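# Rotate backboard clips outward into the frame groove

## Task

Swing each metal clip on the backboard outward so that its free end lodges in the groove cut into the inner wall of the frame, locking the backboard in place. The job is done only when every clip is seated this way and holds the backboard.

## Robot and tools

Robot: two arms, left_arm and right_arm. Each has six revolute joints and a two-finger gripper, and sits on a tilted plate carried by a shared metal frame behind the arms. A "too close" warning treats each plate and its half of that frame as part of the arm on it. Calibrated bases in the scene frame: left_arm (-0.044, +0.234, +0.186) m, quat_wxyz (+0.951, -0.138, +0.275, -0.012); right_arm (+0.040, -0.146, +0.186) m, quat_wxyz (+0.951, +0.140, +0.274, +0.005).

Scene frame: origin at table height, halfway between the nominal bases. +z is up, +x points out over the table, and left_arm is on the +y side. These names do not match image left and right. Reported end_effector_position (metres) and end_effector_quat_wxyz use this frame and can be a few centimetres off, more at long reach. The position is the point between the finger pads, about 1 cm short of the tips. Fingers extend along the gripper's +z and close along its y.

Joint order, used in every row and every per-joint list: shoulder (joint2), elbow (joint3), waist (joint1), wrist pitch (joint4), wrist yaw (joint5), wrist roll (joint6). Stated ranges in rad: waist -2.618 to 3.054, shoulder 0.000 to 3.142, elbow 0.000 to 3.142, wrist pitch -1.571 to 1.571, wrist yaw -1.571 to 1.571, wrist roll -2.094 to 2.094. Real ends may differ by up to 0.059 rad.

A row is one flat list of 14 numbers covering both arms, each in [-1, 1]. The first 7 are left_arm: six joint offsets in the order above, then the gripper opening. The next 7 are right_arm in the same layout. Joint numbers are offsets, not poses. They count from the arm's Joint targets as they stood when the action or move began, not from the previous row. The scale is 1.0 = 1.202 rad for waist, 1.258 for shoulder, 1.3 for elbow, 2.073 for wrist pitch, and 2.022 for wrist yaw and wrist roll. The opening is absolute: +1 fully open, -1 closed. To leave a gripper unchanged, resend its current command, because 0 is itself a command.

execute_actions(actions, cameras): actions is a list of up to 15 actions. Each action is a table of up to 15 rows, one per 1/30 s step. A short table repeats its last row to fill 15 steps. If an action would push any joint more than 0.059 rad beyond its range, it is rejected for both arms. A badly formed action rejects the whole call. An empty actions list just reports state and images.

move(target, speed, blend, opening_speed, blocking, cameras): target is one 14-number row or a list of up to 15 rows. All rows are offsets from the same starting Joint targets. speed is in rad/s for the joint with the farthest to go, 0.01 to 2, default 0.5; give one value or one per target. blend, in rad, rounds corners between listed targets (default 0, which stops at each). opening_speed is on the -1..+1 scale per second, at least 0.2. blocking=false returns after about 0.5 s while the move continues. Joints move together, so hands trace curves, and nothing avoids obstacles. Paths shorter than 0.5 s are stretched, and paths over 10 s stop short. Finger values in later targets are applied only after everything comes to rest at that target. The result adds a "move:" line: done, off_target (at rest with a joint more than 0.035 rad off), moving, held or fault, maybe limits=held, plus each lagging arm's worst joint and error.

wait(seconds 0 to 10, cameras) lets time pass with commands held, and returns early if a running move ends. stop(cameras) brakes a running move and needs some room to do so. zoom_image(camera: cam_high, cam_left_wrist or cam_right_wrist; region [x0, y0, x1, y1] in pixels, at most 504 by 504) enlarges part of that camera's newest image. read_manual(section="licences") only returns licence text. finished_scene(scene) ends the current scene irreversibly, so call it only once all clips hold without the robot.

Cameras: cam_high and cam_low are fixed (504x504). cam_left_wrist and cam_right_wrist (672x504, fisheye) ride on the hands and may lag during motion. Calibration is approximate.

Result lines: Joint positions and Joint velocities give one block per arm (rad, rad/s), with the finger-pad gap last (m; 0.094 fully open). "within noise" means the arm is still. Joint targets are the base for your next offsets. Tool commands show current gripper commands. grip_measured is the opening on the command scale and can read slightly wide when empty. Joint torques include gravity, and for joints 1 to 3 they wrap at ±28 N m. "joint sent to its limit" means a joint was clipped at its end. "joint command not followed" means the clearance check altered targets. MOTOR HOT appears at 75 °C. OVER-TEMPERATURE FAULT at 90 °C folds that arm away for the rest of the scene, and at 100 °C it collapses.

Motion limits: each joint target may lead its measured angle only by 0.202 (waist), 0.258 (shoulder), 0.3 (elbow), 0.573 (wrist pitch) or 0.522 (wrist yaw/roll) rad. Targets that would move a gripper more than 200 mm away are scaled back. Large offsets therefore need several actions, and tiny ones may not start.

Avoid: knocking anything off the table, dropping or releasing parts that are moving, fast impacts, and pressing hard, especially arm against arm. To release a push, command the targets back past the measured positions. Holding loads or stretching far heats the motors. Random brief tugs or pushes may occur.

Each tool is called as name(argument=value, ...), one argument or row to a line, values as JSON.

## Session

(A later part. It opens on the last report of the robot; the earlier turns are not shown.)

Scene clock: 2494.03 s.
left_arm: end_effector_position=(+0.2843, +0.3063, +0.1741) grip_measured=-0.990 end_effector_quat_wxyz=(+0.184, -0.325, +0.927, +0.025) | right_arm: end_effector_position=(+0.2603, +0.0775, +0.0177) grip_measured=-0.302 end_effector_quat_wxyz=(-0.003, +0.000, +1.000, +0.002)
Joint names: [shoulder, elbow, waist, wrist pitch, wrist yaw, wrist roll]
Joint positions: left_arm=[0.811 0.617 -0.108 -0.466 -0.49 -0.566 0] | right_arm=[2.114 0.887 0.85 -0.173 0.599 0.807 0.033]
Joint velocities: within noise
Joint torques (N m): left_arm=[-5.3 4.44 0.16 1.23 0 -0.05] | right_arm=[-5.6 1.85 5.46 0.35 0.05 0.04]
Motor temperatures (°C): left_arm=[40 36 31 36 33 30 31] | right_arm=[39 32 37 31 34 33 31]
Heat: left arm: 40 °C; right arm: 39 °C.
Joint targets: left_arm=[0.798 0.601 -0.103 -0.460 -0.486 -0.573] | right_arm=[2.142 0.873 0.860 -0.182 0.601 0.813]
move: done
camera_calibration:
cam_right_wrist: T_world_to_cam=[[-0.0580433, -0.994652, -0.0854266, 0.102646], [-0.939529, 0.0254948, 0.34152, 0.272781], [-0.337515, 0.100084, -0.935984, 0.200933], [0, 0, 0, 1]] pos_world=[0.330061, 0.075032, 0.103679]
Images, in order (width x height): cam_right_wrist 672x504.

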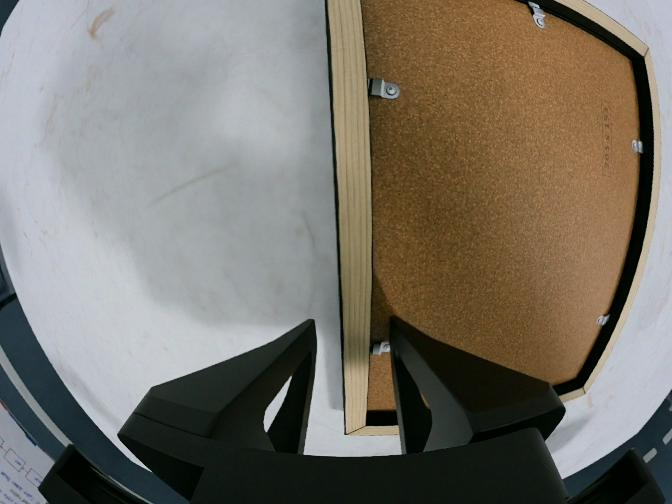

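move(
  target=[
    [0,0,0,0,0,0,-1,-0.08,0,0.03,-0.03,0,0.01,-0.3],
    [0,0,0,0,0,0,-1,-0.2,0,0.04,-0.08,0,0.01,-0.3],
  ],
  speed=[0.12,0.4],
  blend=0.01,
  cameras=["cam_right_wrist"],
)

Scene clock: 2500.77 s.
left_arm: end_effector_position=(+0.2843, +0.3063, +0.1741) grip_measured=-0.990 end_effector_quat_wxyz=(+0.184, -0.325, +0.927, +0.025) | right_arm: end_effector_position=(+0.2876, +0.0732, +0.0715) grip_measured=-0.302 end_effector_quat_wxyz=(+0.017, +0.011, +0.999, +0.028)
Joint names: [shoulder, elbow, waist, wrist pitch, wrist yaw, wrist roll]
Joint positions: left_arm=[0.811 0.617 -0.108 -0.466 -0.49 -0.566 0] | right_arm=[1.905 0.887 0.885 -0.327 0.598 0.826 0.033]
Joint velocities: within noise
Joint torques (N m): left_arm=[-5.35 4.46 0.2 1.24 0 -0.05] | right_arm=[-9.14 3.07 6.12 0.32 0 0.08]
Motor temperatures (°C): left_arm=[40 36 31 36 33 30 31] | right_arm=[39 32 37 31 34 33 31]
Heat: left arm: 40 °C; right arm: 39 °C.
Joint targets: left_arm=[0.798 0.601 -0.103 -0.460 -0.486 -0.573] | right_arm=[1.891 0.873 0.908 -0.348 0.600 0.833]
move: done
camera_calibration:
cam_right_wrist: T_world_to_cam=[[-0.0754493, -0.987323, -0.139647, 0.112838], [-0.951551, 0.0294238, 0.30608, 0.285926], [-0.29809, 0.155975, -0.941708, 0.245921], [0, 0, 0, 1]] pos_world=[0.353894, 0.0646371, 0.159827]
Images, in order (width x height): cam_right_wrist 672x504.

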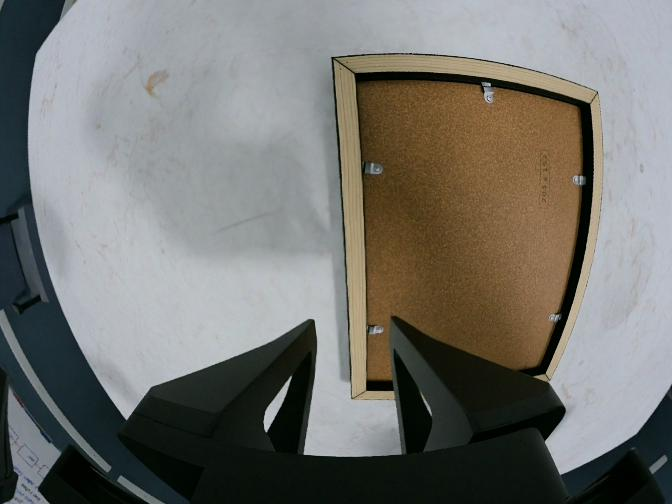

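move(
  target=[
    [0,0,0,0,0,0,-1,-0.3,0,-0.03,-0.1,0,-0.15,-0.3],
    [0,0,0,0,0,0,-1,-0.5382,-0.0415,-0.2063,-0.2566,-0.0173,-0.9758,-0.3],
  ],
  speed=[0.5,0.9],
  blend=0.05,
  cameras=["cam_right_wrist","cam_high"],
)

zoom_image(
  camera="cam_right_wrist",
  region=[240, 50, 340, 120],
)

zoom_image(
  camera="cam_right_wrist",
  region=[340, 60, 440, 130],
)

zoom_image(
  camera="cam_right_wrist",
  region=[380, 130, 460, 200],
)

zoom_image(
  camera="cam_right_wrist",
  region=[200, 130, 300, 250],
)

zoom_image(
  camera="cam_right_wrist",
  region=[330, 200, 420, 260],
)

Scene clock: 2517.53 s.
left_arm: end_effector_position=(+0.2843, +0.3063, +0.1741) grip_measured=-0.990 end_effector_quat_wxyz=(+0.184, -0.325, +0.927, +0.025) | right_arm: end_effector_position=(+0.3250, -0.0801, +0.1712) grip_measured=-0.302 end_effector_quat_wxyz=(-0.008, +0.754, -0.656, +0.011)
Joint names: [shoulder, elbow, waist, wrist pitch, wrist yaw, wrist roll]
Joint positions: left_arm=[0.811 0.617 -0.108 -0.466 -0.49 -0.566 0] | right_arm=[1.232 0.836 0.667 -0.859 0.579 -1.131 0.033]
Joint velocities: within noise
Joint torques (N m): left_arm=[-5.34 4.45 0.16 1.24 0 -0.04] | right_arm=[-6.57 4.36 1.5 0.26 -0.1 -0.1]
Motor temperatures (°C): left_arm=[40 36 31 36 33 30 31] | right_arm=[41 32 37 31 34 33 31]
Heat: left arm: 40 °C; right arm: 41 °C.
Joint targets: left_arm=[0.798 0.601 -0.103 -0.460 -0.486 -0.573] | right_arm=[1.214 0.819 0.660 -0.880 0.566 -1.140]
move: done
camera_calibration:
cam_right_wrist: T_world_to_cam=[[0.995192, 0.0809099, -0.0551979, -0.29856], [0.0949454, -0.935328, 0.340802, -0.127899], [-0.0240539, -0.344404, -0.938513, 0.245177], [0, 0, 0, 1]] pos_world=[0.315166, -0.0110307, 0.257211]
Images, in order (width x height): cam_high 504x504, cam_right_wrist 672x504.

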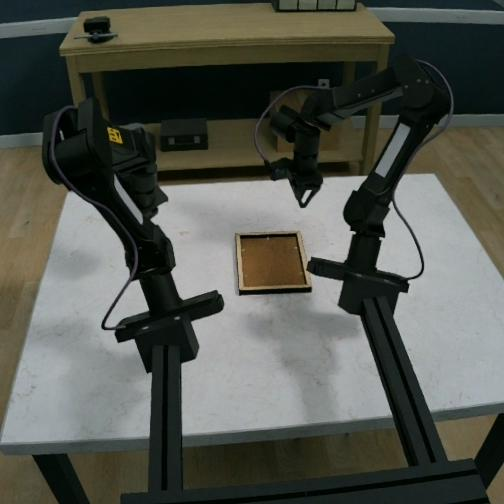

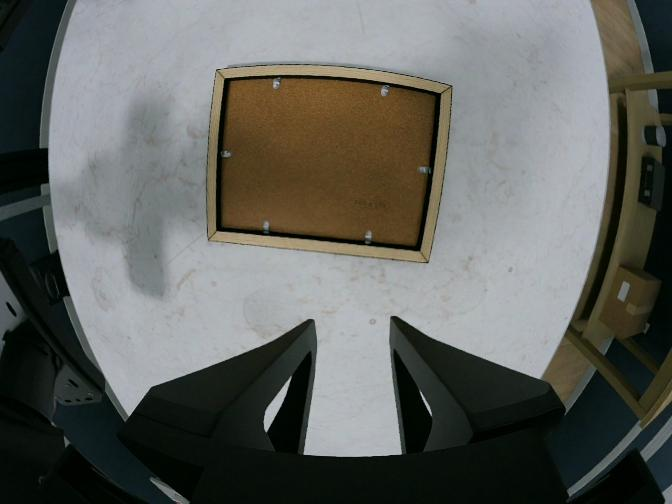

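Scaled by 5.040 from the camera's 672x504 image, which has a finer 960x720 frame.

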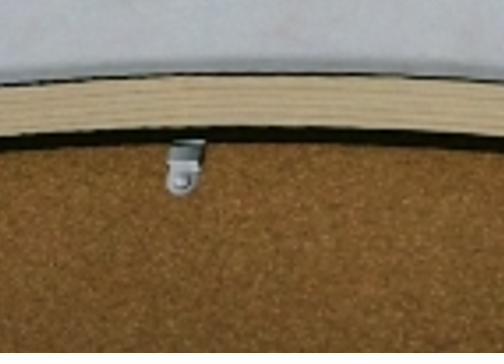

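Scaled by 5.040 from the camera's 672x504 image, which has a finer 960x720 frame.

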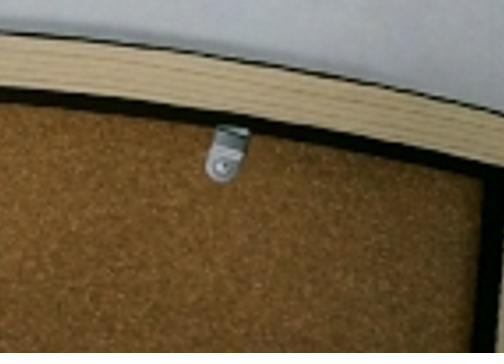

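Scaled by 6.300 from the camera's 672x504 image, which has a finer 960x720 frame.

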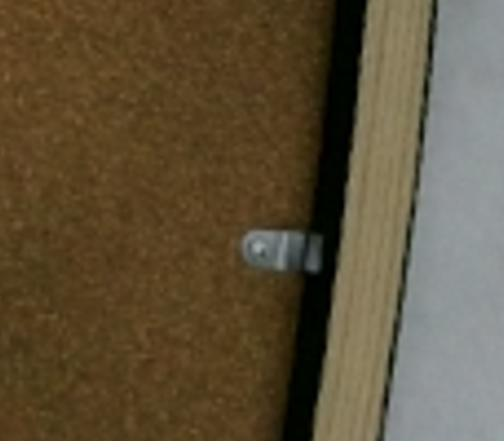

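Scaled by 4.200 from the camera's 672x504 image, which has a finer 960x720 frame.

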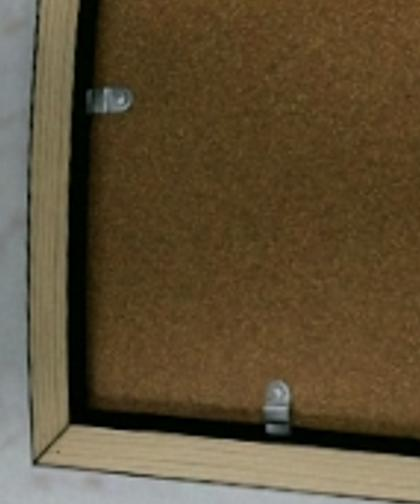

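Scaled by 5.600 from the camera's 672x504 image, which has a finer 960x720 frame.

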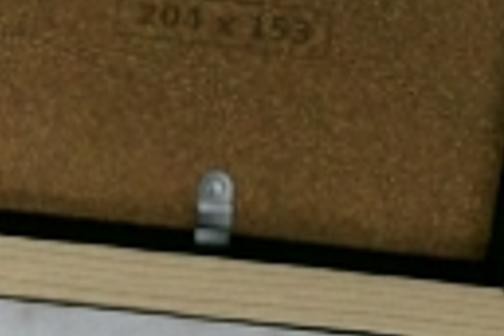

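finished_scene(
  scene=2,
)

The scene is finished: the task was done.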